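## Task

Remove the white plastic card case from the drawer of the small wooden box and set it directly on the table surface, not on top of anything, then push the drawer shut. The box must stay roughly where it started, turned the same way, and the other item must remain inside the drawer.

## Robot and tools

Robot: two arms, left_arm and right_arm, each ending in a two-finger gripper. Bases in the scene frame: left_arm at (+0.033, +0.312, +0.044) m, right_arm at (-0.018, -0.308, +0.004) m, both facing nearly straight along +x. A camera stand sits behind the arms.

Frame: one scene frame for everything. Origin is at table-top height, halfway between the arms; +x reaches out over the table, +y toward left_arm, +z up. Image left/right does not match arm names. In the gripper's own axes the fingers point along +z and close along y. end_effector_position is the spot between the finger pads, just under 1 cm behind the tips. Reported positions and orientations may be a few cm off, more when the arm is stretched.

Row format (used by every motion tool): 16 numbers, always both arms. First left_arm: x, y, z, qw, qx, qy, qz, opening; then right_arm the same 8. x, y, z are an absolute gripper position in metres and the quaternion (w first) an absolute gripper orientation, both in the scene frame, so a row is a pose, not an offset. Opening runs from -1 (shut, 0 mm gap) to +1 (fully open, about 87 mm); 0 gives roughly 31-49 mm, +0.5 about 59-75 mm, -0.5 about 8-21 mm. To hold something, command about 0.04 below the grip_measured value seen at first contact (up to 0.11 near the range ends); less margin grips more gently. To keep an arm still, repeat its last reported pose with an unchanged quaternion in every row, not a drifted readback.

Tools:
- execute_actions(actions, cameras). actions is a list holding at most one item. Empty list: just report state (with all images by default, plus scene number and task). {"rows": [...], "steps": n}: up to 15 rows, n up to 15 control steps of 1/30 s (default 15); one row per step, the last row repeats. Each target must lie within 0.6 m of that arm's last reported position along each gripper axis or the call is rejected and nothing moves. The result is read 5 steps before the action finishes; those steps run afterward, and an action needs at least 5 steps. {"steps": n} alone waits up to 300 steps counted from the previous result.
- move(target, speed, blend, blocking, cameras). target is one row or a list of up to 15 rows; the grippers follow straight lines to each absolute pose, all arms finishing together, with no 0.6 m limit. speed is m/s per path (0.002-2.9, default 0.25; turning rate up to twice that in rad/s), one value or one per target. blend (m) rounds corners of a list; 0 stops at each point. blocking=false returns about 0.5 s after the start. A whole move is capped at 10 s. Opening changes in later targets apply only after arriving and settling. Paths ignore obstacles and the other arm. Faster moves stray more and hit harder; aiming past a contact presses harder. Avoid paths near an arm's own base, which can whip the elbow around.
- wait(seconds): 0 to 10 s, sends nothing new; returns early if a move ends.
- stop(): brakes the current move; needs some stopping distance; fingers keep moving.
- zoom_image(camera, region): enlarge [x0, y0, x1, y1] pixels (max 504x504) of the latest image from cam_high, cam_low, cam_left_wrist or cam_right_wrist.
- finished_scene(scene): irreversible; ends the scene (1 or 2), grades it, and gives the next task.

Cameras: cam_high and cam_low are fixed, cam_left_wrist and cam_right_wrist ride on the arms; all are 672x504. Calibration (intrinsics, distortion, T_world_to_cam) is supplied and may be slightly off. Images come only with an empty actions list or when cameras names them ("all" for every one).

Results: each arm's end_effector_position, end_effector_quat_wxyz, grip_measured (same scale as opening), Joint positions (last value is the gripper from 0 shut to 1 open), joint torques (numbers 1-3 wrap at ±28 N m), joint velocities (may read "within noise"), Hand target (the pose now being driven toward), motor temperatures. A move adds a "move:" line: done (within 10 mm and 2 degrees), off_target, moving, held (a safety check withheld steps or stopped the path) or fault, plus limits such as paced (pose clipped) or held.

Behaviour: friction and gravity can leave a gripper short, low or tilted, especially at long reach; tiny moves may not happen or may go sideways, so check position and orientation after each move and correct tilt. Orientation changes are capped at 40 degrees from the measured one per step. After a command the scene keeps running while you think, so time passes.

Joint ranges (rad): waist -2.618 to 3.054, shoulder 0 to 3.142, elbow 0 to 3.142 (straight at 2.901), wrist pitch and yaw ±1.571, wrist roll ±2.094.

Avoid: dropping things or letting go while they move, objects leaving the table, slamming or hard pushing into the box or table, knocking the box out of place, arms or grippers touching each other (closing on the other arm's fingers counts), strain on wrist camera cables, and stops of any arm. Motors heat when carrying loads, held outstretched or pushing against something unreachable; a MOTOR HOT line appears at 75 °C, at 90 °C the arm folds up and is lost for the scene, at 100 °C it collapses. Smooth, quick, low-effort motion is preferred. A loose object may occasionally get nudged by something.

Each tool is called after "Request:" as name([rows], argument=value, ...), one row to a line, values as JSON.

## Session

Request:
execute_actions(actions=[])

Request:
zoom_image(camera="cam_high", region=[230, 130, 430, 300])

Scene clock: 0.00 s of 6000.00 s.
left_arm: end_effector_position=(+0.3955, +0.3456, +0.0646) grip_measured=+1.000 end_effector_quat_wxyz=(+0.507, -0.077, +0.853, +0.094) | right_arm: end_effector_position=(+0.3525, -0.3477, +0.0524) grip_measured=+1.000 end_effector_quat_wxyz=(+0.567, +0.099, +0.815, -0.070)
Joint positions: left_arm=[-0.026 1.561 0.39 0.665 -0.269 -0.053 1] | right_arm=[0.013 1.515 0.345 0.807 0.213 0.077 1]
Joint velocities: within noise
Joint torques (N m): no reading
Motor temperatures (°C): left_arm=[25 31 31 27 24 27 23] | right_arm=[25 28 27 27 27 28 27]
Heat: left arm: 31 °C; right arm: 28 °C.
Hand target: left_arm +0.3971, +0.3456, +0.0670; +0.510, -0.078, +0.852, +0.094 | right_arm +0.3575, -0.3479, +0.0612; +0.579, +0.100, +0.807, -0.069
camera_calibration:
cam_left_wrist: T_world_to_cam=[[0.23701, -0.96728, -0.09055, 0.24458], [-0.94971, -0.21105, -0.23131, 0.48822], [0.20464, 0.14082, -0.96866, 0.07759]] pos_world=[0.38982, 0.32869, 0.21024]
cam_right_wrist: T_world_to_cam=[[-0.23207, -0.97246, 0.02141, -0.25925], [-0.91927, 0.21208, -0.3316, 0.4348], [0.31793, -0.09663, -0.94318, 0.04397]] pos_world=[0.32556, -0.34007, 0.19121]

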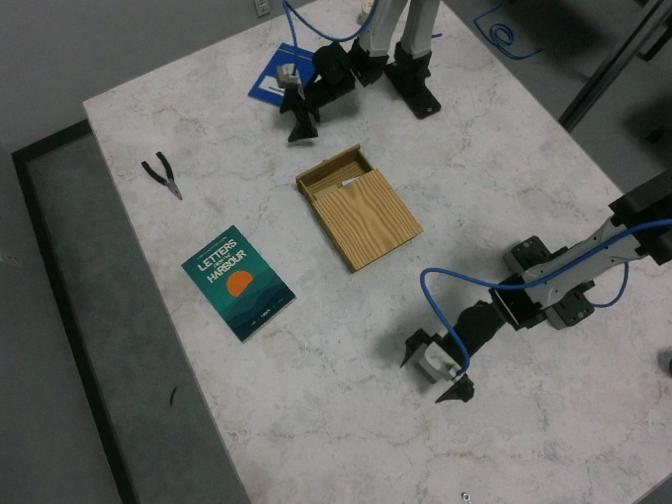

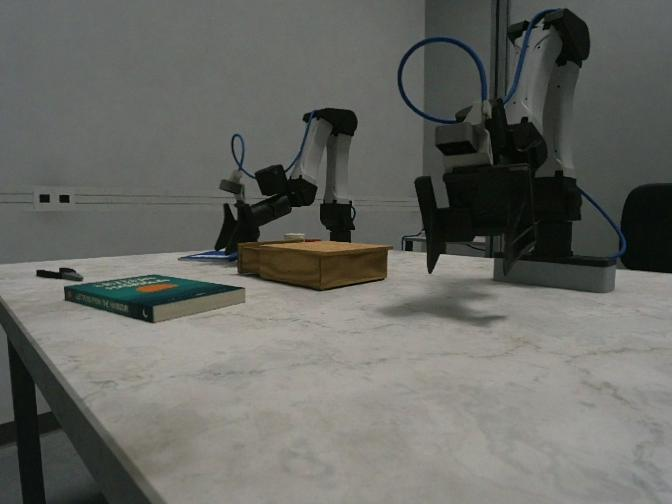

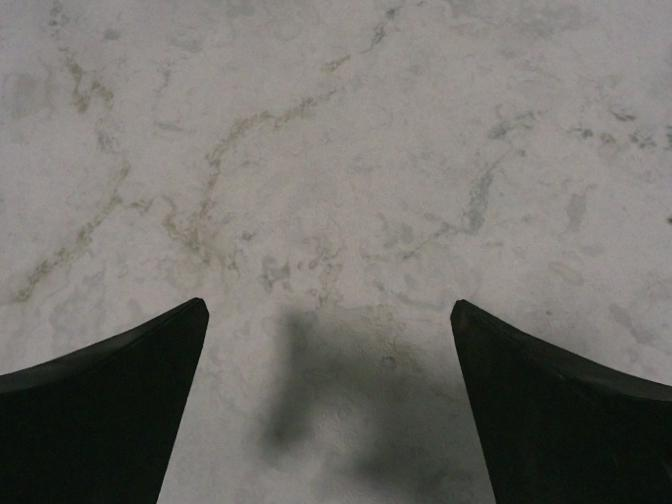

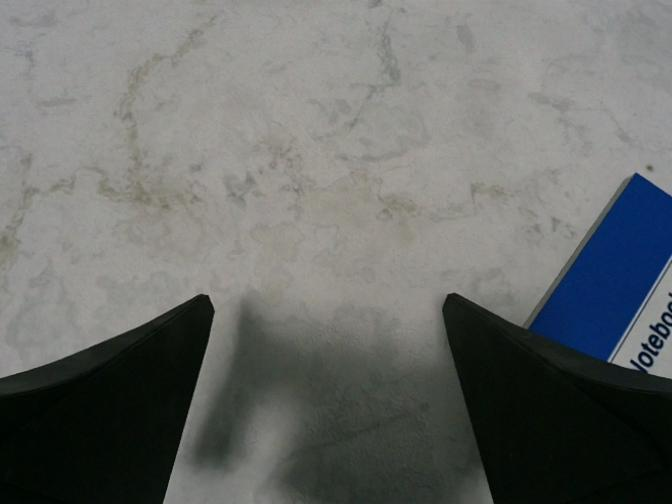

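Scaled by 2.520 from the camera's image (finer frame: 960x720).

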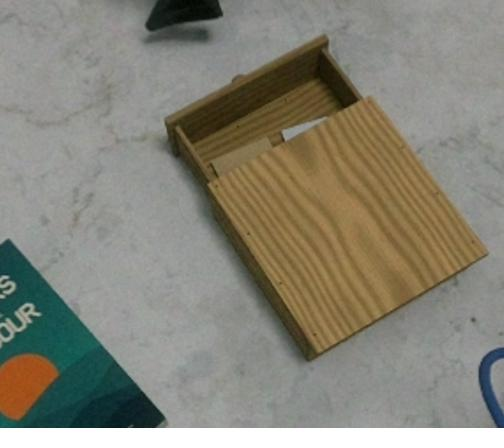

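Request:
move(target=[0.3971,0.3456,0.0670,0.510,-0.078,0.852,0.094,1,0.27,-0.17,0.19,0.5,0,0.866,0,0.2], cameras=["cam_right_wrist"])

Scene clock: 2.40 s of 6000.00 s.
left_arm: end_effector_position=(+0.3955, +0.3456, +0.0646) grip_measured=+1.000 end_effector_quat_wxyz=(+0.507, -0.077, +0.853, +0.094) | right_arm: end_effector_position=(+0.2653, -0.1742, +0.1783) grip_measured=+0.200 end_effector_quat_wxyz=(+0.491, -0.010, +0.871, -0.005)
Joint positions: left_arm=[-0.026 1.561 0.39 0.665 -0.269 -0.053 1] | right_arm=[0.743 1.079 0.844 -0.441 0.592 0.398 0.6]
Joint torques (N m): left_arm=[0.01 -5.14 5.91 2.23 -0.08 0.13] | right_arm=[0.65 -1.69 12.55 1.5 0.35 -0.01]
Heat: left arm: 31 °C; right arm: 28 °C.
Hand target: left_arm +0.3970, +0.3456, +0.0669; +0.510, -0.078, +0.852, +0.094 | right_arm +0.2697, -0.1702, +0.1900; +0.500, +0.000, +0.866, +0.000
Off the commanded pose: left_arm 0.003 m, 0 deg | right_arm 0.013 m, 2 deg.
Kept back: nothing.
move: off_target (right_arm)
cam_right_wrist: T_world_to_cam=[[0.02461, -0.99906, 0.03572, -0.18869], [-0.98888, -0.02957, -0.14577, 0.30288], [0.14669, -0.03173, -0.98867, 0.27197]] pos_world=[0.26426, -0.17093, 0.31978]

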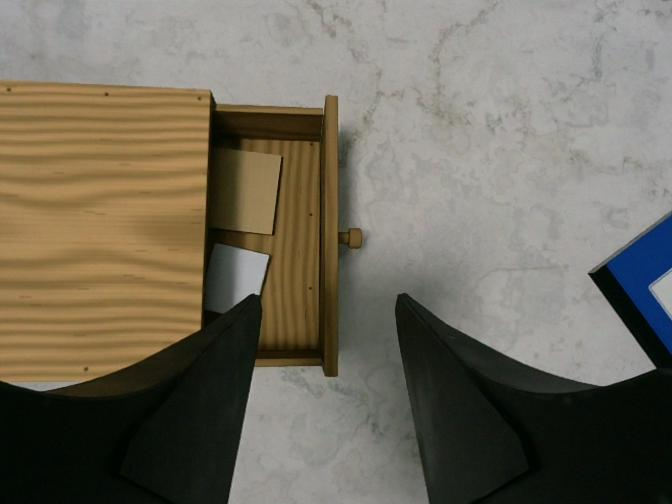

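Request:
move([
  [0.3971,0.3456,0.0670,0.510,-0.078,0.852,0.094,1,0.313,-0.145,0.16,0.2164,0,0.9763,0,-1],
  [0.3971,0.3456,0.0670,0.510,-0.078,0.852,0.094,1,0.313,-0.145,0.055,0.2164,0,0.9763,0,-1],
], cameras=["cam_right_wrist"], speed=[0.2,0.1])

Scene clock: 6.80 s of 6000.00 s.
left_arm: end_effector_position=(+0.3955, +0.3456, +0.0646) grip_measured=+1.000 end_effector_quat_wxyz=(+0.507, -0.077, +0.853, +0.094) | right_arm: end_effector_position=(+0.3096, -0.1460, +0.0616) grip_measured=-0.999 end_effector_quat_wxyz=(+0.217, -0.006, +0.976, -0.004)
Joint positions: left_arm=[-0.026 1.561 0.39 0.665 -0.269 -0.053 1] | right_arm=[0.54 1.738 1.214 -0.661 0.213 0.455 0]
Joint torques (N m): left_arm=[0.02 -5.15 5.9 2.22 -0.06 0.13] | right_arm=[-0.49 -5.37 7.32 1.09 0.03 -0.06]
Heat: left arm: 32 °C; right arm: 28 °C.
Hand target: left_arm +0.3970, +0.3456, +0.0669; +0.510, -0.078, +0.852, +0.094 | right_arm +0.3129, -0.1450, +0.0552; +0.216, +0.000, +0.976, +0.000
Off the commanded pose: left_arm 0.003 m, 0 deg | right_arm 0.008 m, 1 deg.
Kept back: nothing.
move: done
cam_right_wrist: T_world_to_cam=[[0.03021, -0.99938, 0.01815, -0.15818], [-0.90426, -0.01959, 0.42654, 0.27051], [-0.42592, -0.0293, -0.90429, 0.32351]] pos_world=[0.38718, -0.1433, 0.18004]

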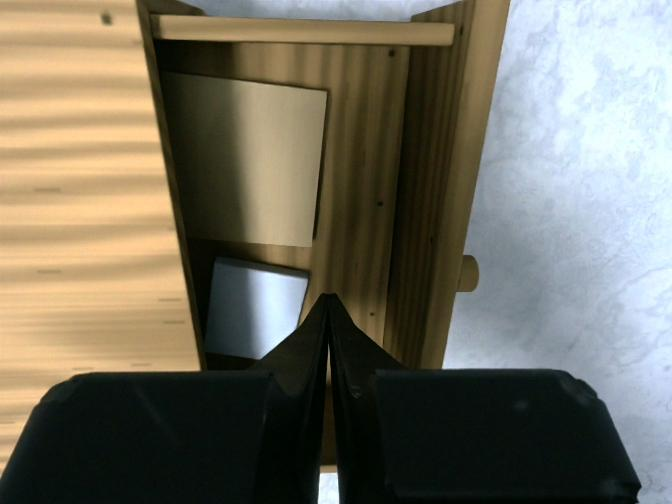

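Request:
move(target=[0.3971,0.3456,0.0670,0.510,-0.078,0.852,0.094,1,0.310,-0.230,0.062,0.2164,0,0.9763,0,-1], cameras=["cam_right_wrist","cam_high"], speed=0.08)

Scene clock: 8.63 s of 6000.00 s.
left_arm: end_effector_position=(+0.3955, +0.3456, +0.0646) grip_measured=+1.000 end_effector_quat_wxyz=(+0.507, -0.077, +0.853, +0.094) | right_arm: end_effector_position=(+0.3059, -0.2259, +0.0516) grip_measured=-1.000 end_effector_quat_wxyz=(+0.195, +0.001, +0.981, -0.002)
Joint positions: left_arm=[-0.026 1.561 0.39 0.665 -0.269 -0.053 1] | right_arm=[0.302 1.65 1.079 -0.621 0.108 0.254 0]
Joint torques (N m): left_arm=[0.03 -5.16 5.91 2.22 -0.08 0.13] | right_arm=[-1.11 -8.96 6.86 1.06 0.07 -0.31]
Heat: left arm: 32 °C; right arm: 28 °C.
Hand target: left_arm +0.3970, +0.3456, +0.0669; +0.510, -0.078, +0.852, +0.094 | right_arm +0.3100, -0.2300, +0.0619; +0.216, +0.000, +0.976, +0.000
Off the commanded pose: left_arm 0.003 m, 0 deg | right_arm 0.012 m, 2 deg.
Kept back: nothing.
move: off_target (right_arm)
cam_right_wrist: T_world_to_cam=[[0.01662, -0.99981, 0.01064, -0.23322], [-0.88444, -0.00974, 0.46655, 0.26393], [-0.46636, -0.01716, -0.88443, 0.32456]] pos_world=[0.38866, -0.22504, 0.16639]
Images, in order (width x height): cam_high 672x504, cam_right_wrist 672x504.

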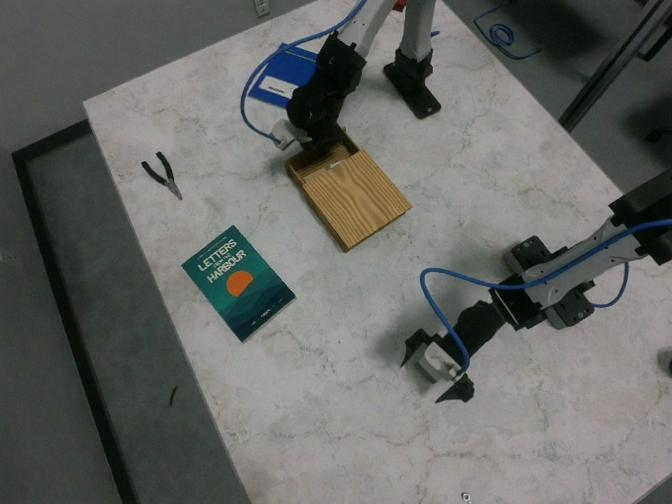

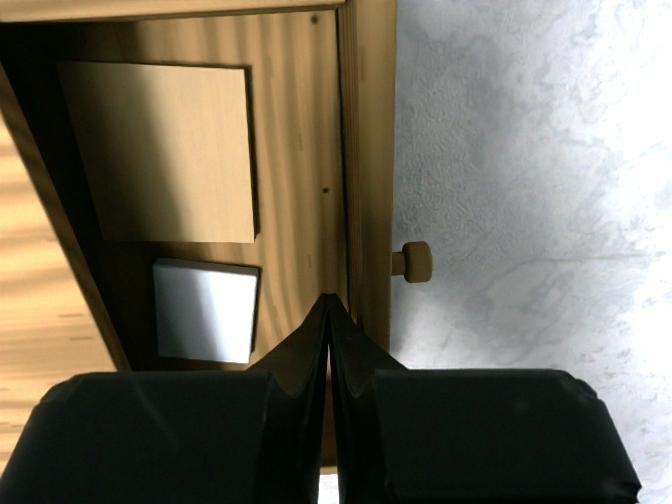

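Request:
move([
  [0.3971,0.3456,0.0670,0.510,-0.078,0.852,0.094,1,0.31,-0.21,0.08,0.2164,0,0.9763,0,-1],
  [0.3971,0.3456,0.0670,0.510,-0.078,0.852,0.094,1,0.28,-0.17,0.17,0.2164,0,0.9763,0,-1],
], cameras=["cam_right_wrist"], speed=0.15, blend=[0.02,0])

Scene clock: 11.07 s of 6000.00 s.
left_arm: end_effector_position=(+0.3955, +0.3456, +0.0646) grip_measured=+1.000 end_effector_quat_wxyz=(+0.507, -0.077, +0.853, +0.094) | right_arm: end_effector_position=(+0.2754, -0.1726, +0.1541) grip_measured=-1.000 end_effector_quat_wxyz=(+0.194, -0.006, +0.981, -0.005)
Joint positions: left_arm=[-0.026 1.561 0.39 0.665 -0.269 -0.053 1] | right_arm=[0.506 1.58 1.422 -1.066 0.183 0.433 0]
Joint torques (N m): left_arm=[-0.02 -5.15 5.85 2.22 -0.06 0.12] | right_arm=[0.81 -7.12 11.58 0.79 0.27 -0.04]
Heat: left arm: 32 °C; right arm: 29 °C.
Hand target: left_arm +0.3970, +0.3456, +0.0669; +0.510, -0.078, +0.852, +0.094 | right_arm +0.2797, -0.1702, +0.1698; +0.216, +0.000, +0.976, +0.000
Off the commanded pose: left_arm 0.003 m, 0 deg | right_arm 0.017 m, 3 deg.
Kept back: nothing.
move: off_target (right_arm); blend cut to 0.0135 m at target 1
cam_right_wrist: T_world_to_cam=[[0.02869, -0.9994, 0.01927, -0.18506], [-0.88266, -0.01628, 0.46973, 0.18754], [-0.46913, -0.03048, -0.8826, 0.40009]] pos_world=[0.35854, -0.1697, 0.26859]

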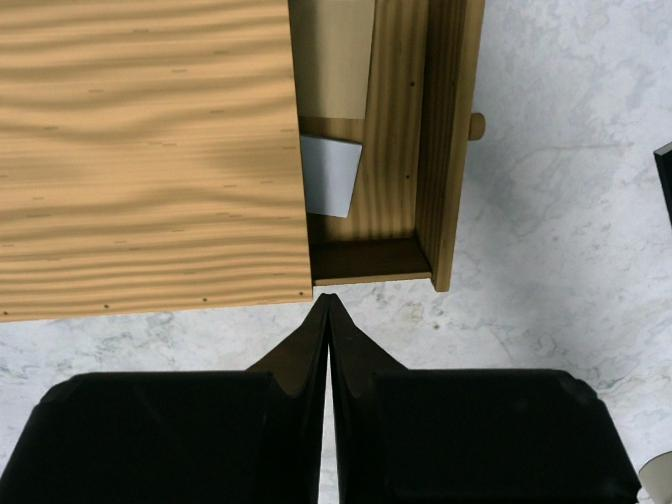

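Request:
move([
  [0.3971,0.3456,0.0670,0.510,-0.078,0.852,0.094,1,0.318,-0.197,0.15,0.2164,0,0.9763,0,-1],
  [0.3971,0.3456,0.0670,0.510,-0.078,0.852,0.094,1,0.318,-0.197,0.057,0.2164,0,0.9763,0,-1],
  [0.3971,0.3456,0.0670,0.510,-0.078,0.852,0.094,1,0.318,-0.197,0.057,0.2164,0,0.9763,0,0.3],
], cameras=["cam_right_wrist","cam_high"], speed=0.13)

Scene clock: 15.07 s of 6000.00 s.
left_arm: end_effector_position=(+0.3955, +0.3456, +0.0646) grip_measured=+1.000 end_effector_quat_wxyz=(+0.507, -0.077, +0.853, +0.094) | right_arm: end_effector_position=(+0.3153, -0.1980, +0.0635) grip_measured=+0.299 end_effector_quat_wxyz=(+0.218, +0.001, +0.976, -0.004)
Joint positions: left_arm=[-0.026 1.561 0.39 0.665 -0.269 -0.053 1] | right_arm=[0.387 1.668 1.138 -0.629 0.156 0.327 0.649]
Joint torques (N m): left_arm=[0.01 -5.15 5.86 2.23 -0.08 0.13] | right_arm=[-0.34 -4.86 7.36 1.17 0.02 -0.17]
Heat: left arm: 32 °C; right arm: 29 °C.
Hand target: left_arm +0.3970, +0.3456, +0.0669; +0.510, -0.078, +0.852, +0.094 | right_arm +0.3179, -0.1971, +0.0572; +0.216, +0.000, +0.976, +0.000
Off the commanded pose: left_arm 0.003 m, 0 deg | right_arm 0.007 m, 0 deg.
Kept back: nothing.
move: done
cam_right_wrist: T_world_to_cam=[[0.0156, -0.99979, 0.01361, -0.20551], [-0.90485, -0.00833, 0.42564, 0.27635], [-0.42544, -0.01896, -0.90479, 0.328]] pos_world=[0.39281, -0.19694, 0.18194]
Images, in order (width x height): cam_high 672x504, cam_right_wrist 672x504.

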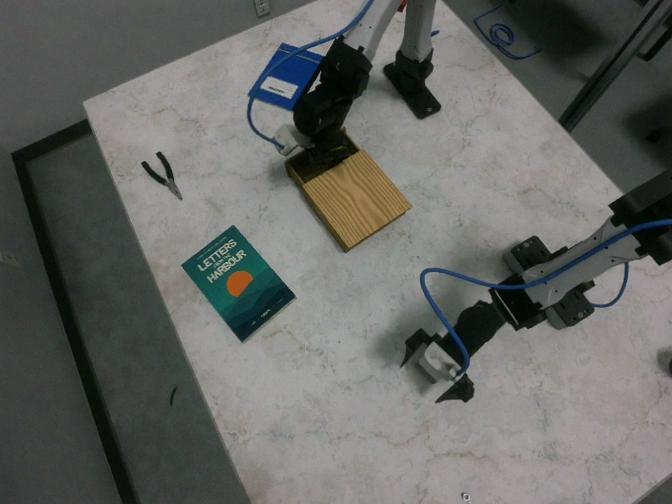

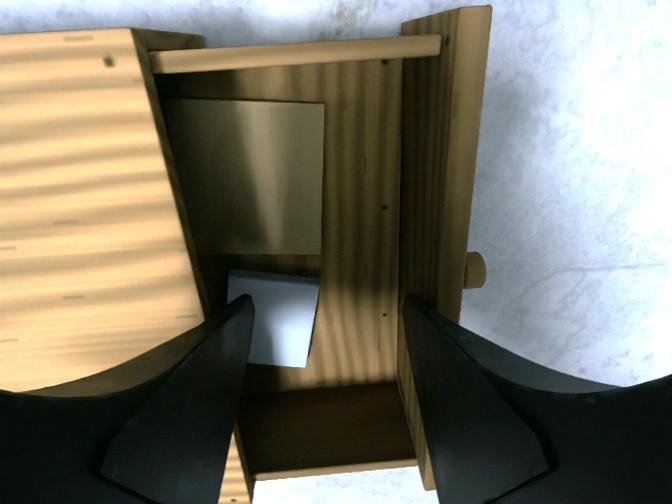

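Request:
move([
  [0.3971,0.3456,0.0670,0.510,-0.078,0.852,0.094,1,0.318,-0.197,0.057,0.2164,0,0.9763,0,0.45],
  [0.3971,0.3456,0.0670,0.510,-0.078,0.852,0.094,1,0.318,-0.198,0.057,0.2164,0,0.9763,0,0.6],
  [0.3971,0.3456,0.0670,0.510,-0.078,0.852,0.094,1,0.318,-0.199,0.057,0.2164,0,0.9763,0,0.75],
], cameras=["cam_right_wrist","cam_high"], speed=0.13)

Scene clock: 17.33 s of 6000.00 s.
left_arm: end_effector_position=(+0.3955, +0.3456, +0.0646) grip_measured=+1.000 end_effector_quat_wxyz=(+0.507, -0.077, +0.853, +0.094) | right_arm: end_effector_position=(+0.3163, -0.2015, +0.0635) grip_measured=+0.748 end_effector_quat_wxyz=(+0.218, +0.000, +0.976, -0.006)
Joint positions: left_arm=[-0.026 1.561 0.39 0.665 -0.269 -0.053 1] | right_arm=[0.379 1.668 1.138 -0.629 0.157 0.316 0.874]
Joint torques (N m): left_arm=[0.01 -5.16 5.96 2.21 -0.07 0.14] | right_arm=[0.01 -5.03 7.04 1.19 -0.02 -0.1]
Heat: left arm: 33 °C; right arm: 29 °C.
Hand target: left_arm +0.3970, +0.3456, +0.0669; +0.510, -0.078, +0.852, +0.094 | right_arm +0.3178, -0.1990, +0.0572; +0.216, +0.000, +0.976, +0.000
Off the commanded pose: left_arm 0.003 m, 0 deg | right_arm 0.007 m, 1 deg.
Kept back: nothing.
move: done
cam_right_wrist: T_world_to_cam=[[0.01702, -0.99968, 0.01879, -0.20972], [-0.90483, -0.00741, 0.4257, 0.27731], [-0.42543, -0.02425, -0.90467, 0.32724]] pos_world=[0.3937, -0.19966, 0.18193]
Images, in order (width x height): cam_high 672x504, cam_right_wrist 672x504.

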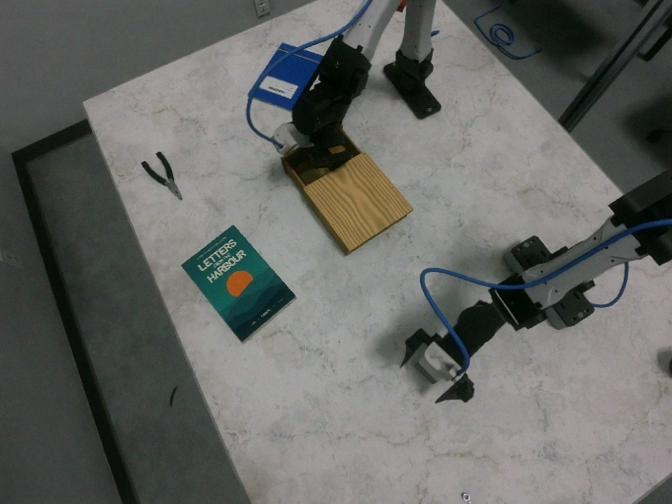

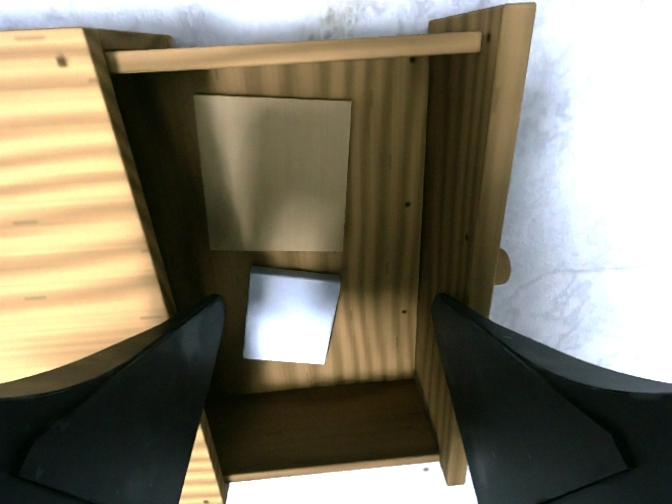

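Request:
move([
  [0.3971,0.3456,0.0670,0.510,-0.078,0.852,0.094,1,0.318,-0.199,0.062,0.2164,0,0.9763,0,0.15],
  [0.3971,0.3456,0.0670,0.510,-0.078,0.852,0.094,1,0.302,-0.186,0.060,0.2162,0.0426,0.9754,-0.0094,0.15],
], cameras=["cam_right_wrist"], speed=0.08)

Scene clock: 19.67 s of 6000.00 s.
left_arm: end_effector_position=(+0.3955, +0.3456, +0.0646) grip_measured=+1.000 end_effector_quat_wxyz=(+0.507, -0.077, +0.853, +0.094) | right_arm: end_effector_position=(+0.3052, -0.1909, +0.0576) grip_measured=+0.150 end_effector_quat_wxyz=(+0.213, +0.040, +0.976, -0.015)
Joint positions: left_arm=[-0.026 1.561 0.39 0.665 -0.269 -0.053 1] | right_arm=[0.429 1.668 1.118 -0.641 0.205 0.442 0.575]
Joint torques (N m): left_arm=[0.05 -5.12 5.91 2.22 -0.07 0.14] | right_arm=[1.44 -7.35 7.08 0.89 0.07 0.06]
Motor temperatures (°C): left_arm=[25 33 33 32 24 27 23] | right_arm=[25 29 29 29 27 28 27]
Heat: left arm: 33 °C; right arm: 29 °C.
Hand target: left_arm +0.3970, +0.3456, +0.0669; +0.510, -0.078, +0.852, +0.094 | right_arm +0.3020, -0.1861, +0.0599; +0.216, +0.043, +0.975, -0.009
Off the commanded pose: left_arm 0.003 m, 0 deg | right_arm 0.006 m, 1 deg.
Kept back: nothing.
move: done
cam_right_wrist: T_world_to_cam=[[-0.06532, -0.99768, 0.01906, -0.17334], [-0.89844, 0.06711, 0.43393, 0.28166], [-0.43421, 0.01122, -0.90074, 0.32671]] pos_world=[0.3836, -0.1955, 0.17536]

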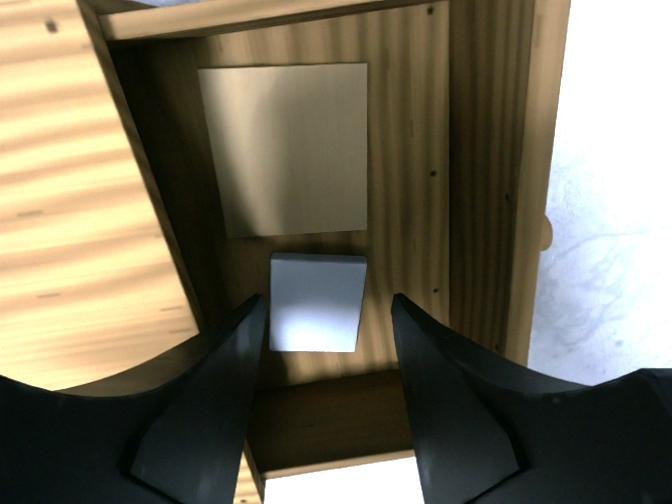

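Request:
move(target=[0.3971,0.3456,0.0670,0.510,-0.078,0.852,0.094,1,0.297,-0.183,0.028,0.2162,0.0426,0.9754,-0.0094,0.15], cameras=["cam_right_wrist"], speed=0.05)

Scene clock: 20.90 s of 6000.00 s.
left_arm: end_effector_position=(+0.3955, +0.3456, +0.0646) grip_measured=+1.000 end_effector_quat_wxyz=(+0.507, -0.077, +0.853, +0.094) | right_arm: end_effector_position=(+0.2963, -0.1913, +0.0402) grip_measured=+0.150 end_effector_quat_wxyz=(+0.210, +0.040, +0.977, -0.018)
Joint positions: left_arm=[-0.026 1.561 0.39 0.665 -0.269 -0.053 1] | right_arm=[0.442 1.668 1.047 -0.58 0.213 0.453 0.575]
Joint torques (N m): left_arm=[0.02 -5.18 5.9 2.22 -0.08 0.14] | right_arm=[1.77 -4.92 4.29 1.49 0.11 0.11]
Heat: left arm: 33 °C; right arm: 29 °C.
Hand target: left_arm +0.3970, +0.3456, +0.0669; +0.510, -0.078, +0.852, +0.094 | right_arm +0.2964, -0.1834, +0.0287; +0.215, +0.043, +0.976, -0.010
Off the commanded pose: left_arm 0.003 m, 0 deg | right_arm 0.015 m, 1 deg.
Kept back: nothing.
move: off_target (right_arm)
cam_right_wrist: T_world_to_cam=[[-0.06564, -0.9975, 0.02612, -0.1742], [-0.89564, 0.07044, 0.43916, 0.28089], [-0.4399, 0.00543, -0.89803, 0.30765]] pos_world=[0.37548, -0.19522, 0.15747]

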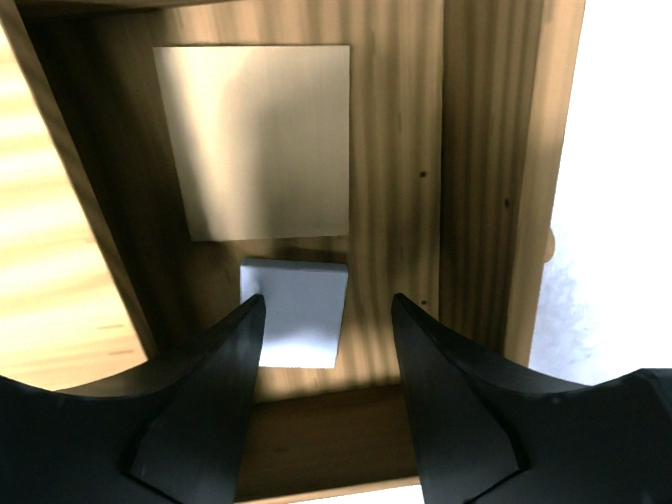

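Request:
move([
  [0.3971,0.3456,0.0670,0.510,-0.078,0.852,0.094,1,0.303,-0.197,0.068,0.2162,0,0.9763,0,0.15],
  [0.3971,0.3456,0.0670,0.510,-0.078,0.852,0.094,1,0.303,-0.200,0.062,0.2162,0,0.9763,0,0.7],
  [0.3971,0.3456,0.0670,0.510,-0.078,0.852,0.094,1,0.303,-0.203,0.062,0.2162,0,0.9763,0,0.98],
], cameras=["cam_right_wrist","cam_high"], speed=0.08)

Scene clock: 24.10 s of 6000.00 s.
left_arm: end_effector_position=(+0.3955, +0.3456, +0.0646) grip_measured=+1.000 end_effector_quat_wxyz=(+0.507, -0.077, +0.853, +0.094) | right_arm: end_effector_position=(+0.2951, -0.2066, +0.0521) grip_measured=+0.976 end_effector_quat_wxyz=(+0.195, -0.001, +0.981, -0.011)
Joint positions: left_arm=[-0.026 1.561 0.39 0.665 -0.269 -0.053 1] | right_arm=[0.383 1.641 1.074 -0.64 0.152 0.322 0.988]
Joint torques (N m): left_arm=[0.03 -5.16 5.96 2.22 -0.07 0.12] | right_arm=[-0.1 -7.53 8.53 1.04 0.01 -0.17]
Heat: left arm: 33 °C; right arm: 30 °C.
Hand target: left_arm +0.3970, +0.3456, +0.0669; +0.510, -0.078, +0.852, +0.094 | right_arm +0.3028, -0.2031, +0.0621; +0.216, +0.000, +0.976, +0.000
Off the commanded pose: left_arm 0.003 m, 0 deg | right_arm 0.013 m, 3 deg.
Kept back: nothing.
move: off_target (right_arm); target 2's new opening was sent with right_arm's hand 0.018 m and 4 deg from that target; target 3's new opening was sent with right_arm's hand 0.013 m and 3 deg from that target
cam_right_wrist: T_world_to_cam=[[0.01805, -0.99944, 0.02816, -0.215], [-0.88373, -0.00277, 0.46798, 0.25549], [-0.46764, -0.03334, -0.88329, 0.31732]] pos_world=[0.37806, -0.20359, 0.16677]
Images, in order (width x height): cam_high 672x504, cam_right_wrist 672x504.

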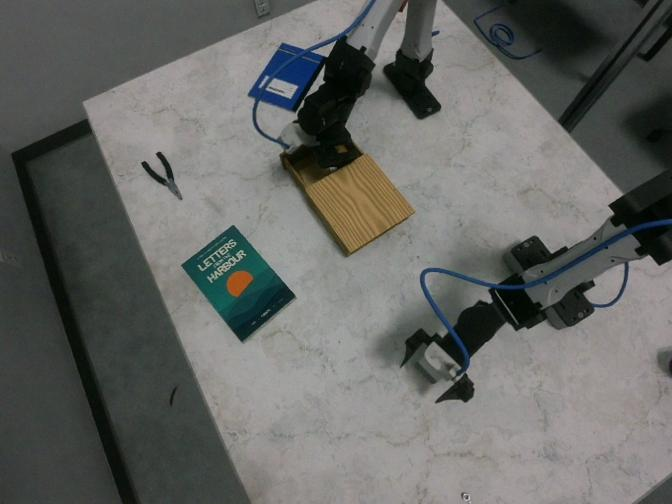

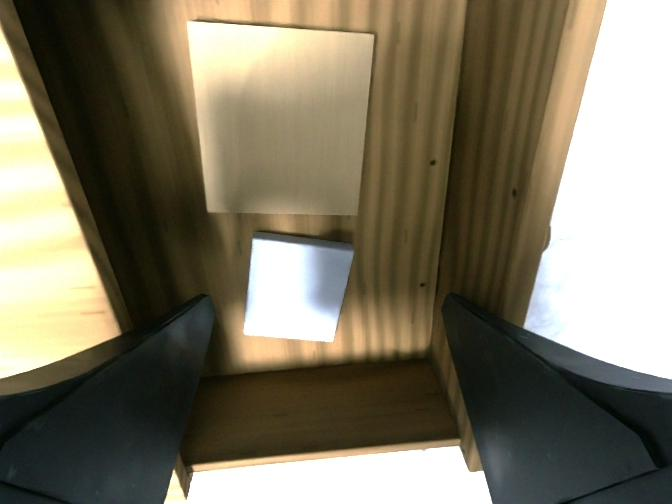

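Request:
move([
  [0.3971,0.3456,0.0670,0.510,-0.078,0.852,0.094,1,0.300,-0.203,0.065,0.2162,0.0426,0.9754,-0.0094,0.2],
  [0.3971,0.3456,0.0670,0.510,-0.078,0.852,0.094,1,0.298,-0.191,0.058,0.2162,0.0426,0.9754,-0.0094,0.2],
  [0.3971,0.3456,0.0670,0.510,-0.078,0.852,0.094,1,0.298,-0.190,0.028,0.2162,0.0426,0.9754,-0.0094,0.2],
], cameras=["cam_right_wrist"], speed=0.06)

Scene clock: 27.00 s of 6000.00 s.
left_arm: end_effector_position=(+0.3955, +0.3456, +0.0646) grip_measured=+1.000 end_effector_quat_wxyz=(+0.507, -0.077, +0.853, +0.094) | right_arm: end_effector_position=(+0.2925, -0.1960, +0.0341) grip_measured=+0.200 end_effector_quat_wxyz=(+0.208, +0.040, +0.977, -0.015)
Joint positions: left_arm=[-0.026 1.561 0.39 0.665 -0.269 -0.053 1] | right_arm=[0.427 1.657 1.01 -0.552 0.2 0.442 0.6]
Joint torques (N m): left_arm=[0.03 -5.2 5.86 2.22 -0.08 0.13] | right_arm=[1.05 -4.41 6.86 1.27 0.12 -0.02]
Heat: left arm: 33 °C; right arm: 30 °C.
Hand target: left_arm +0.3970, +0.3456, +0.0669; +0.510, -0.078, +0.852, +0.094 | right_arm +0.2975, -0.1901, +0.0282; +0.216, +0.043, +0.975, -0.009
Off the commanded pose: left_arm 0.003 m, 0 deg | right_arm 0.010 m, 1 deg.
Kept back: nothing.
move: done
cam_right_wrist: T_world_to_cam=[[-0.06543, -0.99768, 0.01867, -0.1788], [-0.89389, 0.06691, 0.44326, 0.27918], [-0.44349, 0.01232, -0.8962, 0.30284]] pos_world=[0.37216, -0.2008, 0.151]

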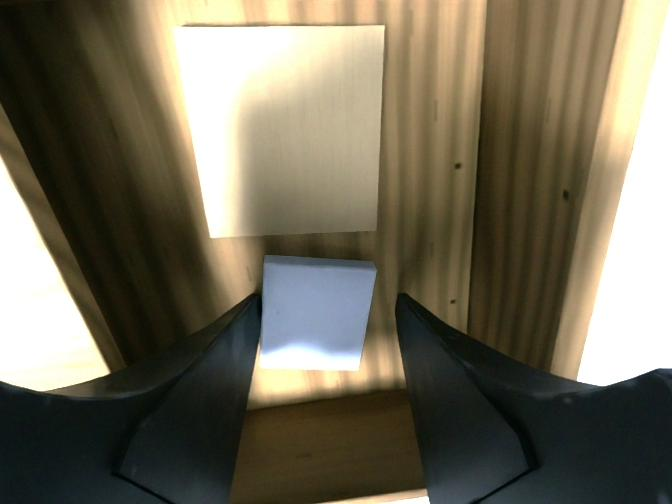

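Request:
move([
  [0.3971,0.3456,0.0670,0.510,-0.078,0.852,0.094,1,0.298,-0.190,0.027,0.2162,0.0426,0.9754,-0.0094,0.2],
  [0.3971,0.3456,0.0670,0.510,-0.078,0.852,0.094,1,0.299,-0.192,0.027,0.2162,0.0426,0.9754,-0.0094,-0.5],
], cameras=["cam_right_wrist"], speed=0.06)

Scene clock: 28.27 s of 6000.00 s.
left_arm: end_effector_position=(+0.3955, +0.3456, +0.0646) grip_measured=+1.000 end_effector_quat_wxyz=(+0.507, -0.077, +0.853, +0.094) | right_arm: end_effector_position=(+0.2970, -0.1946, +0.0343) grip_measured=+0.006 end_effector_quat_wxyz=(+0.217, +0.041, +0.975, -0.012)
Joint positions: left_arm=[-0.026 1.561 0.39 0.665 -0.269 -0.053 1] | right_arm=[0.427 1.659 1.008 -0.529 0.202 0.442 0.503]
Joint torques (N m): left_arm=[0.02 -5.14 5.91 2.23 -0.07 0.13] | right_arm=[0.47 -4.27 6.86 1.15 0.07 -0.08]
Heat: left arm: 33 °C; right arm: 30 °C.
Hand target: left_arm +0.3970, +0.3456, +0.0669; +0.510, -0.078, +0.852, +0.094 | right_arm +0.2987, -0.1921, +0.0272; +0.216, +0.043, +0.975, -0.009
Off the commanded pose: left_arm 0.003 m, 0 deg | right_arm 0.008 m, 0 deg.
Kept back: nothing.
move: done
cam_right_wrist: T_world_to_cam=[[-0.0667, -0.9977, 0.01238, -0.17653], [-0.90187, 0.0656, 0.42699, 0.28572], [-0.42682, 0.01731, -0.90417, 0.30134]] pos_world=[0.37452, -0.20008, 0.15265]

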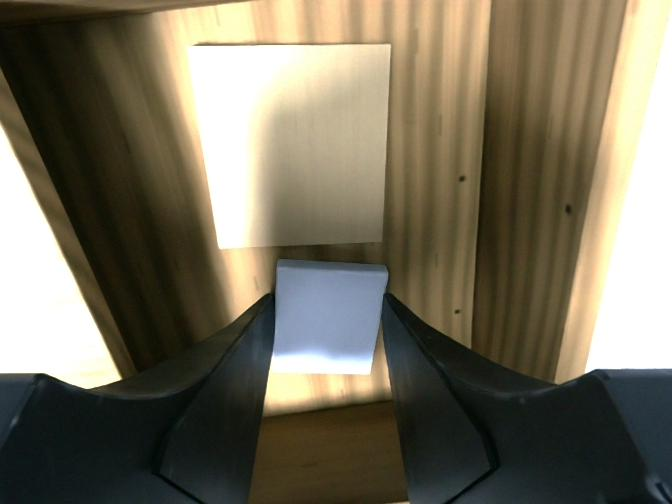

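Request:
move([
  [0.3971,0.3456,0.0670,0.510,-0.078,0.852,0.094,1,0.299,-0.192,0.16,0.2162,0.0426,0.9754,-0.0094,-0.5],
  [0.3971,0.3456,0.0670,0.510,-0.078,0.852,0.094,1,0.44,-0.31,0.15,0.2164,0,0.9763,0,-0.5],
  [0.3971,0.3456,0.0670,0.510,-0.078,0.852,0.094,1,0.44,-0.31,0.04,0.2164,0,0.9763,0,-0.5],
], cameras=["cam_right_wrist","cam_high"], speed=[0.12,0.25,0.12], blend=[0.02,0.02,0])

Scene clock: 32.07 s of 6000.00 s.
left_arm: end_effector_position=(+0.3955, +0.3456, +0.0646) grip_measured=+1.000 end_effector_quat_wxyz=(+0.507, -0.077, +0.853, +0.094) | right_arm: end_effector_position=(+0.4363, -0.3100, +0.0481) grip_measured=+0.006 end_effector_quat_wxyz=(+0.215, +0.004, +0.977, -0.004)
Joint positions: left_arm=[-0.026 1.561 0.39 0.665 -0.269 -0.053 1] | right_arm=[0.028 2.053 1.577 -0.661 0.009 0.004 0.503]
Joint torques (N m): left_arm=[0.01 -5.19 5.94 2.22 -0.08 0.13] | right_arm=[-0.32 -7.6 7.51 1.22 -0.14 -0.27]
Heat: left arm: 34 °C; right arm: 30 °C.
Hand target: left_arm +0.3970, +0.3456, +0.0669; +0.510, -0.078, +0.852, +0.094 | right_arm +0.4397, -0.3099, +0.0401; +0.216, +0.000, +0.976, +0.000
Off the commanded pose: left_arm 0.003 m, 0 deg | right_arm 0.009 m, 1 deg.
Kept back: nothing.
move: done
cam_right_wrist: T_world_to_cam=[[0.00994, -0.99985, 0.01402, -0.31672], [-0.90267, -0.00294, 0.43033, 0.39192], [-0.43023, -0.01694, -0.90256, 0.36604]] pos_world=[0.5144, -0.30933, 0.16616]
Images, in order (width x height): cam_high 672x504, cam_right_wrist 672x504.

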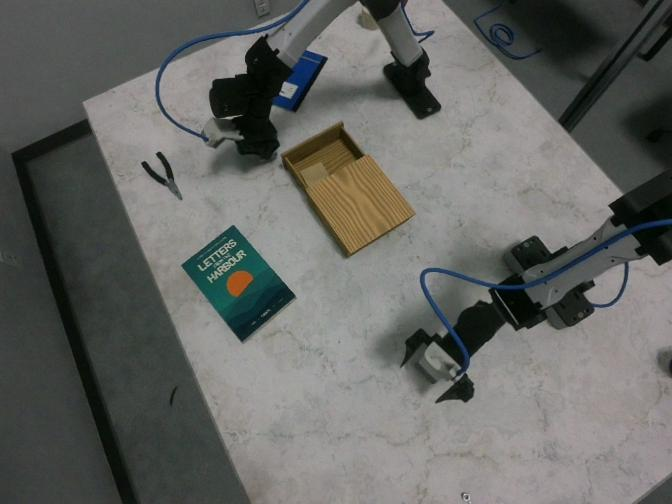

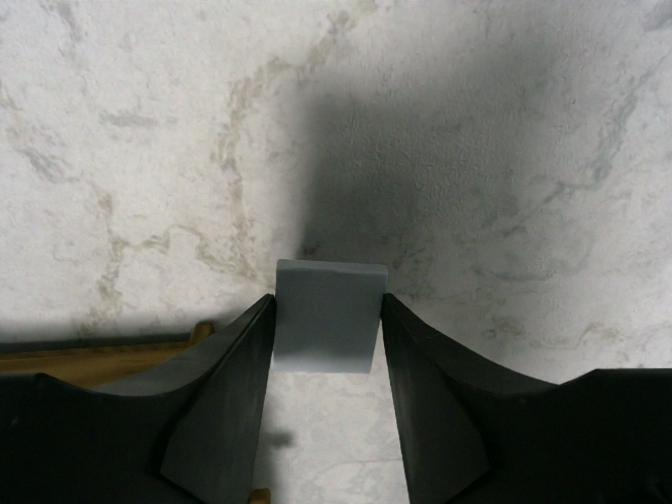

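Request:
move([
  [0.3971,0.3456,0.0670,0.510,-0.078,0.852,0.094,1,0.44,-0.345,0.042,0.2164,0,0.9763,0,-0.5],
  [0.3971,0.3456,0.0670,0.510,-0.078,0.852,0.094,1,0.44,-0.345,0.020,0.2164,0,0.9763,0,-0.5],
], cameras=["cam_right_wrist"], speed=[0.12,0.04])

Request:
move(target=[0.3971,0.3456,0.0670,0.510,-0.078,0.852,0.094,1,0.44,-0.345,0.012,0.2164,0,0.9763,0,-0.5], cameras=["cam_right_wrist"], speed=0.04)

Scene clock: 34.27 s of 6000.00 s.
left_arm: end_effector_position=(+0.3955, +0.3456, +0.0646) grip_measured=+1.000 end_effector_quat_wxyz=(+0.507, -0.077, +0.853, +0.094) | right_arm: end_effector_position=(+0.4367, -0.3459, +0.0285) grip_measured=+0.006 end_effector_quat_wxyz=(+0.215, +0.005, +0.977, -0.005)
Joint positions: left_arm=[-0.026 1.561 0.39 0.665 -0.269 -0.053 1] | right_arm=[-0.057 2.081 1.539 -0.595 -0.025 -0.071 0.503]
Joint torques (N m): left_arm=[0.02 -5.14 5.91 2.22 -0.07 0.14] | right_arm=[0.01 -7.68 7.56 1.25 -0.14 -0.25]
Heat: left arm: 34 °C; right arm: 30 °C.
Hand target: left_arm +0.3970, +0.3456, +0.0669; +0.510, -0.078, +0.852, +0.094 | right_arm +0.4397, -0.3450, +0.0201; +0.216, +0.000, +0.976, +0.000
Off the commanded pose: left_arm 0.003 m, 0 deg | right_arm 0.009 m, 1 deg.
Kept back: nothing.
move: done
cam_right_wrist: T_world_to_cam=[[0.00716, -0.99987, 0.01423, -0.35115], [-0.90259, -0.00034, 0.4305, 0.40144], [-0.43044, -0.01593, -0.90248, 0.34835]] pos_world=[0.5148, -0.34542, 0.14656]

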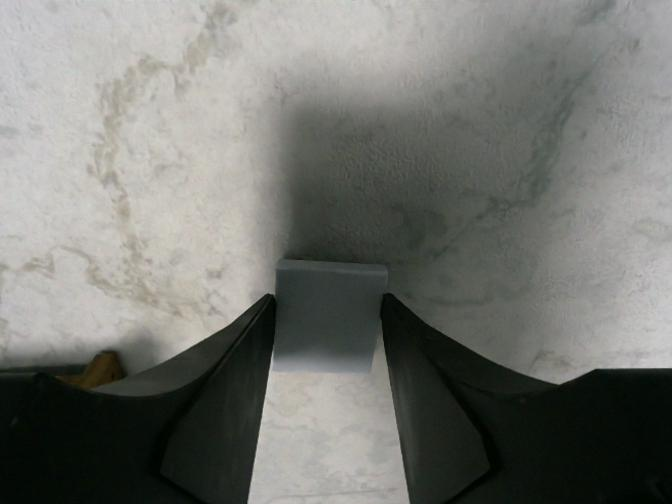

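Scene clock: 34.83 s of 6000.00 s.
left_arm: end_effector_position=(+0.3955, +0.3456, +0.0646) grip_measured=+1.000 end_effector_quat_wxyz=(+0.507, -0.077, +0.853, +0.094) | right_arm: end_effector_position=(+0.4389, -0.3461, +0.0253) grip_measured=+0.006 end_effector_quat_wxyz=(+0.221, +0.005, +0.975, -0.005)
Joint positions: left_arm=[-0.026 1.561 0.39 0.665 -0.269 -0.053 1] | right_arm=[-0.057 2.084 1.526 -0.569 -0.025 -0.072 0.503]
Joint torques (N m): left_arm=[0.01 -5.16 5.94 2.22 -0.08 0.12] | right_arm=[-0.06 -7.17 6.82 1.24 -0.15 -0.26]
Heat: left arm: 34 °C; right arm: 30 °C.
Hand target: left_arm +0.3970, +0.3456, +0.0669; +0.510, -0.078, +0.852, +0.094 | right_arm +0.4396, -0.3451, +0.0122; +0.216, +0.000, +0.976, +0.000
Off the commanded pose: left_arm 0.003 m, 0 deg | right_arm 0.013 m, 1 deg.
Kept back: nothing.
move: off_target (right_arm)
cam_right_wrist: T_world_to_cam=[[0.00762, -0.99985, 0.01567, -0.35156], [-0.90742, -0.00033, 0.42022, 0.40718], [-0.42015, -0.01743, -0.90729, 0.34147]] pos_world=[0.51563, -0.34542, 0.14422]

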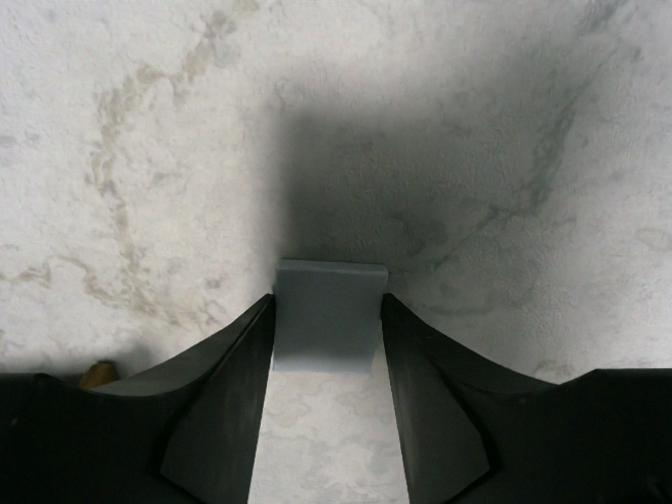

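Request:
move(target=[0.3971,0.3456,0.0670,0.510,-0.078,0.852,0.094,1,0.44,-0.345,0.004,0.2164,0,0.9763,0,-0.5], cameras=["cam_right_wrist"], speed=0.04)

Scene clock: 35.67 s of 6000.00 s.
left_arm: end_effector_position=(+0.3955, +0.3456, +0.0646) grip_measured=+1.000 end_effector_quat_wxyz=(+0.507, -0.077, +0.853, +0.094) | right_arm: end_effector_position=(+0.4432, -0.3465, +0.0245) grip_measured=+0.006 end_effector_quat_wxyz=(+0.231, +0.004, +0.973, -0.006)
Joint positions: left_arm=[-0.026 1.561 0.39 0.665 -0.269 -0.053 1] | right_arm=[-0.057 2.084 1.516 -0.538 -0.025 -0.072 0.503]
Joint torques (N m): left_arm=[-0.01 -5.16 5.87 2.23 -0.08 0.13] | right_arm=[-0.01 -6.43 5.97 1.21 -0.14 -0.23]
Heat: left arm: 34 °C; right arm: 30 °C.
Hand target: left_arm +0.3970, +0.3456, +0.0669; +0.510, -0.078, +0.852, +0.094 | right_arm +0.4392, -0.3450, +0.0045; +0.216, +0.000, +0.976, +0.000
Off the commanded pose: left_arm 0.003 m, 0 deg | right_arm 0.021 m, 2 deg.
Kept back: nothing.
move: off_target (right_arm)
cam_right_wrist: T_world_to_cam=[[0.00803, -0.99981, 0.01802, -0.35223], [-0.91601, -0.00012, 0.40115, 0.41585], [-0.40107, -0.01973, -0.91584, 0.33349]] pos_world=[0.5175, -0.34553, 0.14495]

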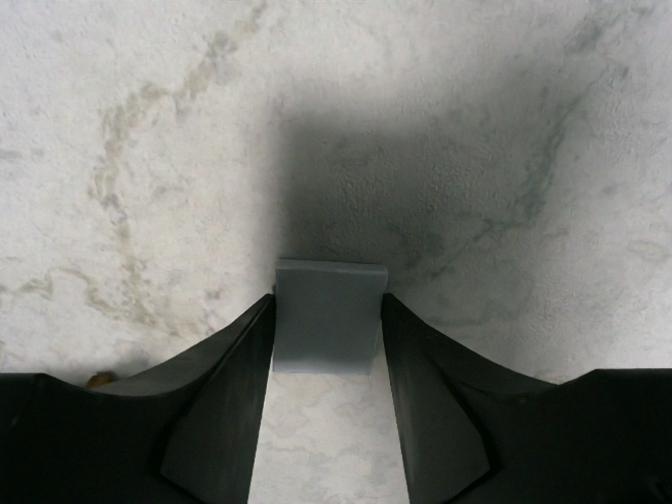

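Request:
move([
  [0.3971,0.3456,0.0670,0.510,-0.078,0.852,0.094,1,0.44,-0.345,0.008,0.2164,0,0.9763,0,0.2],
  [0.3971,0.3456,0.0670,0.510,-0.078,0.852,0.094,1,0.44,-0.345,0.14,0.2164,0,0.9763,0,0.2],
  [0.3971,0.3456,0.0670,0.510,-0.078,0.852,0.094,1,0.315,-0.34,0.15,0.2164,0,0.9763,0,-1],
], cameras=["cam_right_wrist","cam_high"], speed=[0.1,0.12,0.2], blend=[0,0.02,0])

Scene clock: 39.50 s of 6000.00 s.
left_arm: end_effector_position=(+0.3955, +0.3456, +0.0646) grip_measured=+1.000 end_effector_quat_wxyz=(+0.507, -0.077, +0.853, +0.094) | right_arm: end_effector_position=(+0.3159, -0.3393, +0.1399) grip_measured=-0.996 end_effector_quat_wxyz=(+0.198, +0.002, +0.980, -0.003)
Joint positions: left_arm=[-0.026 1.561 0.39 0.665 -0.269 -0.053 1] | right_arm=[-0.071 1.591 1.37 -0.953 -0.033 -0.089 0.002]
Joint torques (N m): left_arm=[0.02 -5.12 5.9 2.22 -0.07 0.12] | right_arm=[-0.75 -8.62 7.79 0.97 -0.13 -0.23]
Heat: left arm: 34 °C; right arm: 31 °C.
Hand target: left_arm +0.3970, +0.3456, +0.0669; +0.510, -0.078, +0.852, +0.094 | right_arm +0.3149, -0.3400, +0.1498; +0.216, +0.000, +0.976, +0.000
Off the commanded pose: left_arm 0.003 m, 0 deg | right_arm 0.010 m, 2 deg.
Kept back: nothing.
move: done
cam_right_wrist: T_world_to_cam=[[0.01383, -0.99985, 0.01067, -0.34691], [-0.88706, -0.00734, 0.4616, 0.23285], [-0.46145, -0.01585, -0.88702, 0.40467]] pos_world=[0.39808, -0.33873, 0.25517]
Images, in order (width x height): cam_high 672x504, cam_right_wrist 672x504.

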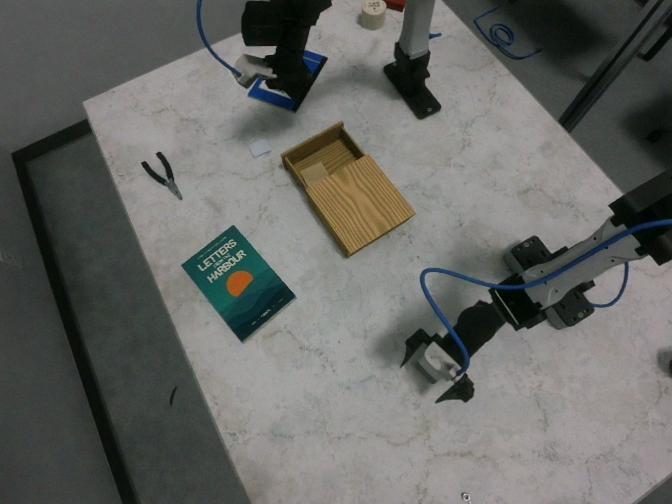

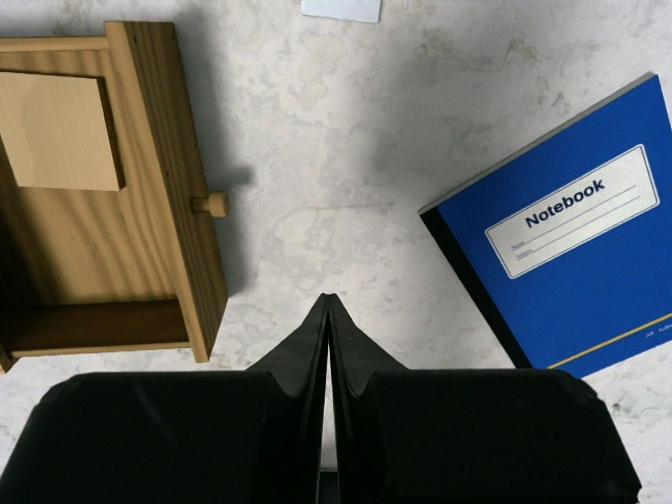

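Request:
move([
  [0.3971,0.3456,0.0670,0.510,-0.078,0.852,0.094,1,0.325,-0.318,0.12,0.2164,0,0.9763,0,-1],
  [0.3971,0.3456,0.0670,0.510,-0.078,0.852,0.094,1,0.325,-0.318,0.045,0.2164,0,0.9763,0,-1],
], cameras=["cam_right_wrist"], speed=0.15, blend=[0.01,0])

Request:
move(target=[0.3971,0.3456,0.0670,0.510,-0.078,0.852,0.094,1,0.328,-0.19,0.050,0.2164,0,0.9763,0,-1], cameras=["cam_right_wrist","cam_high"], speed=0.08)

Scene clock: 41.40 s of 6000.00 s.
left_arm: end_effector_position=(+0.3955, +0.3456, +0.0646) grip_measured=+1.000 end_effector_quat_wxyz=(+0.507, -0.077, +0.853, +0.094) | right_arm: end_effector_position=(+0.3220, -0.3191, +0.0512) grip_measured=-0.999 end_effector_quat_wxyz=(+0.216, -0.002, +0.976, +0.003)
Joint positions: left_arm=[-0.026 1.561 0.39 0.665 -0.269 -0.053 1] | right_arm=[-0.012 1.632 1.045 -0.55 -0.025 -0.041 0]
Joint torques (N m): left_arm=[-0.01 -5.18 5.89 2.22 -0.07 0.13] | right_arm=[0.95 -4.57 7.08 1.21 0.08 -0.01]
Heat: left arm: 34 °C; right arm: 31 °C.
Hand target: left_arm +0.3970, +0.3456, +0.0669; +0.510, -0.078, +0.852, +0.094 | right_arm +0.3248, -0.3179, +0.0451; +0.216, +0.000, +0.976, +0.000
Off the commanded pose: left_arm 0.003 m, 0 deg | right_arm 0.007 m, 0 deg.
Kept back: nothing.
move: done
cam_right_wrist: T_world_to_cam=[[0.02494, -0.99969, 0.00134, -0.32893], [-0.90306, -0.02195, 0.42895, 0.28147], [-0.42879, -0.0119, -0.90333, 0.32066]] pos_world=[0.39988, -0.31883, 0.16937]

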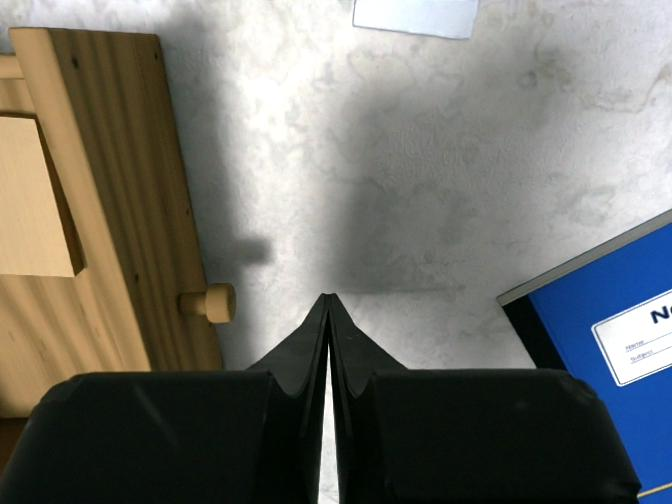

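Scene clock: 43.53 s of 6000.00 s.
left_arm: end_effector_position=(+0.3955, +0.3456, +0.0646) grip_measured=+1.000 end_effector_quat_wxyz=(+0.507, -0.077, +0.853, +0.094) | right_arm: end_effector_position=(+0.3184, -0.1984, +0.0452) grip_measured=-1.000 end_effector_quat_wxyz=(+0.206, -0.004, +0.978, -0.006)
Joint positions: left_arm=[-0.026 1.561 0.39 0.665 -0.269 -0.053 1] | right_arm=[0.381 1.719 1.126 -0.588 0.149 0.314 0]
Joint torques (N m): left_arm=[-0.01 -5.18 5.93 2.23 -0.08 0.12] | right_arm=[1.18 -5.35 11.17 0.91 0.11 0.04]
Heat: left arm: 35 °C; right arm: 31 °C.
Hand target: left_arm +0.3970, +0.3456, +0.0669; +0.510, -0.078, +0.852, +0.094 | right_arm +0.3276, -0.1901, +0.0502; +0.217, +0.000, +0.976, +0.000
Off the commanded pose: left_arm 0.003 m, 0 deg | right_arm 0.014 m, 1 deg.
Kept back: nothing.
move: off_target (right_arm)
cam_right_wrist: T_world_to_cam=[[0.02457, -0.9995, 0.01989, -0.20881], [-0.89445, -0.01309, 0.44698, 0.28165], [-0.4465, -0.02877, -0.89432, 0.31705]] pos_world=[0.39862, -0.19589, 0.16181]
Images, in order (width x height): cam_high 672x504, cam_right_wrist 672x504.

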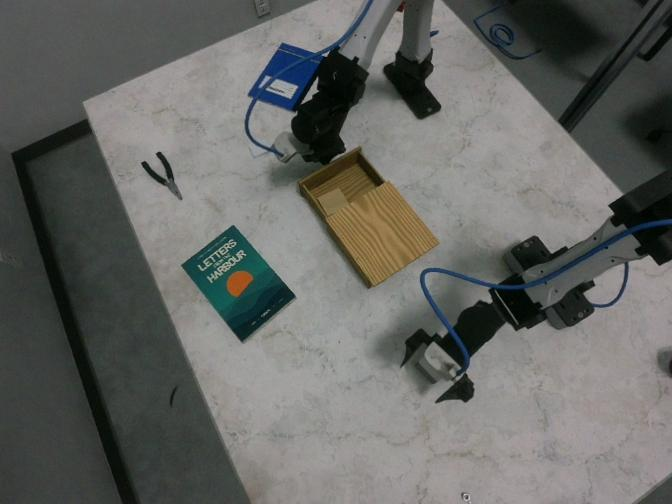

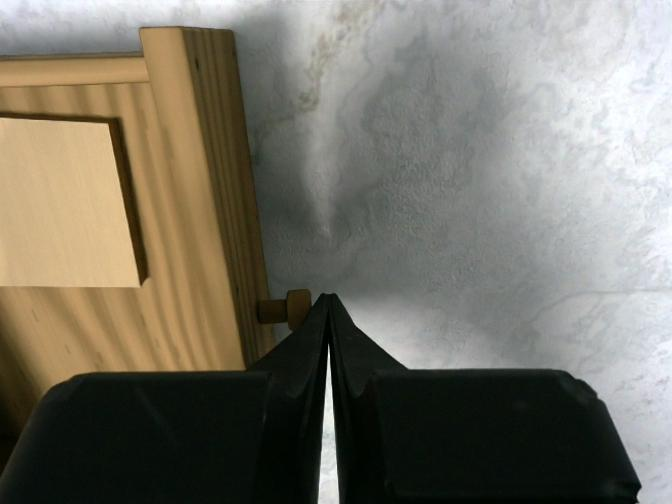

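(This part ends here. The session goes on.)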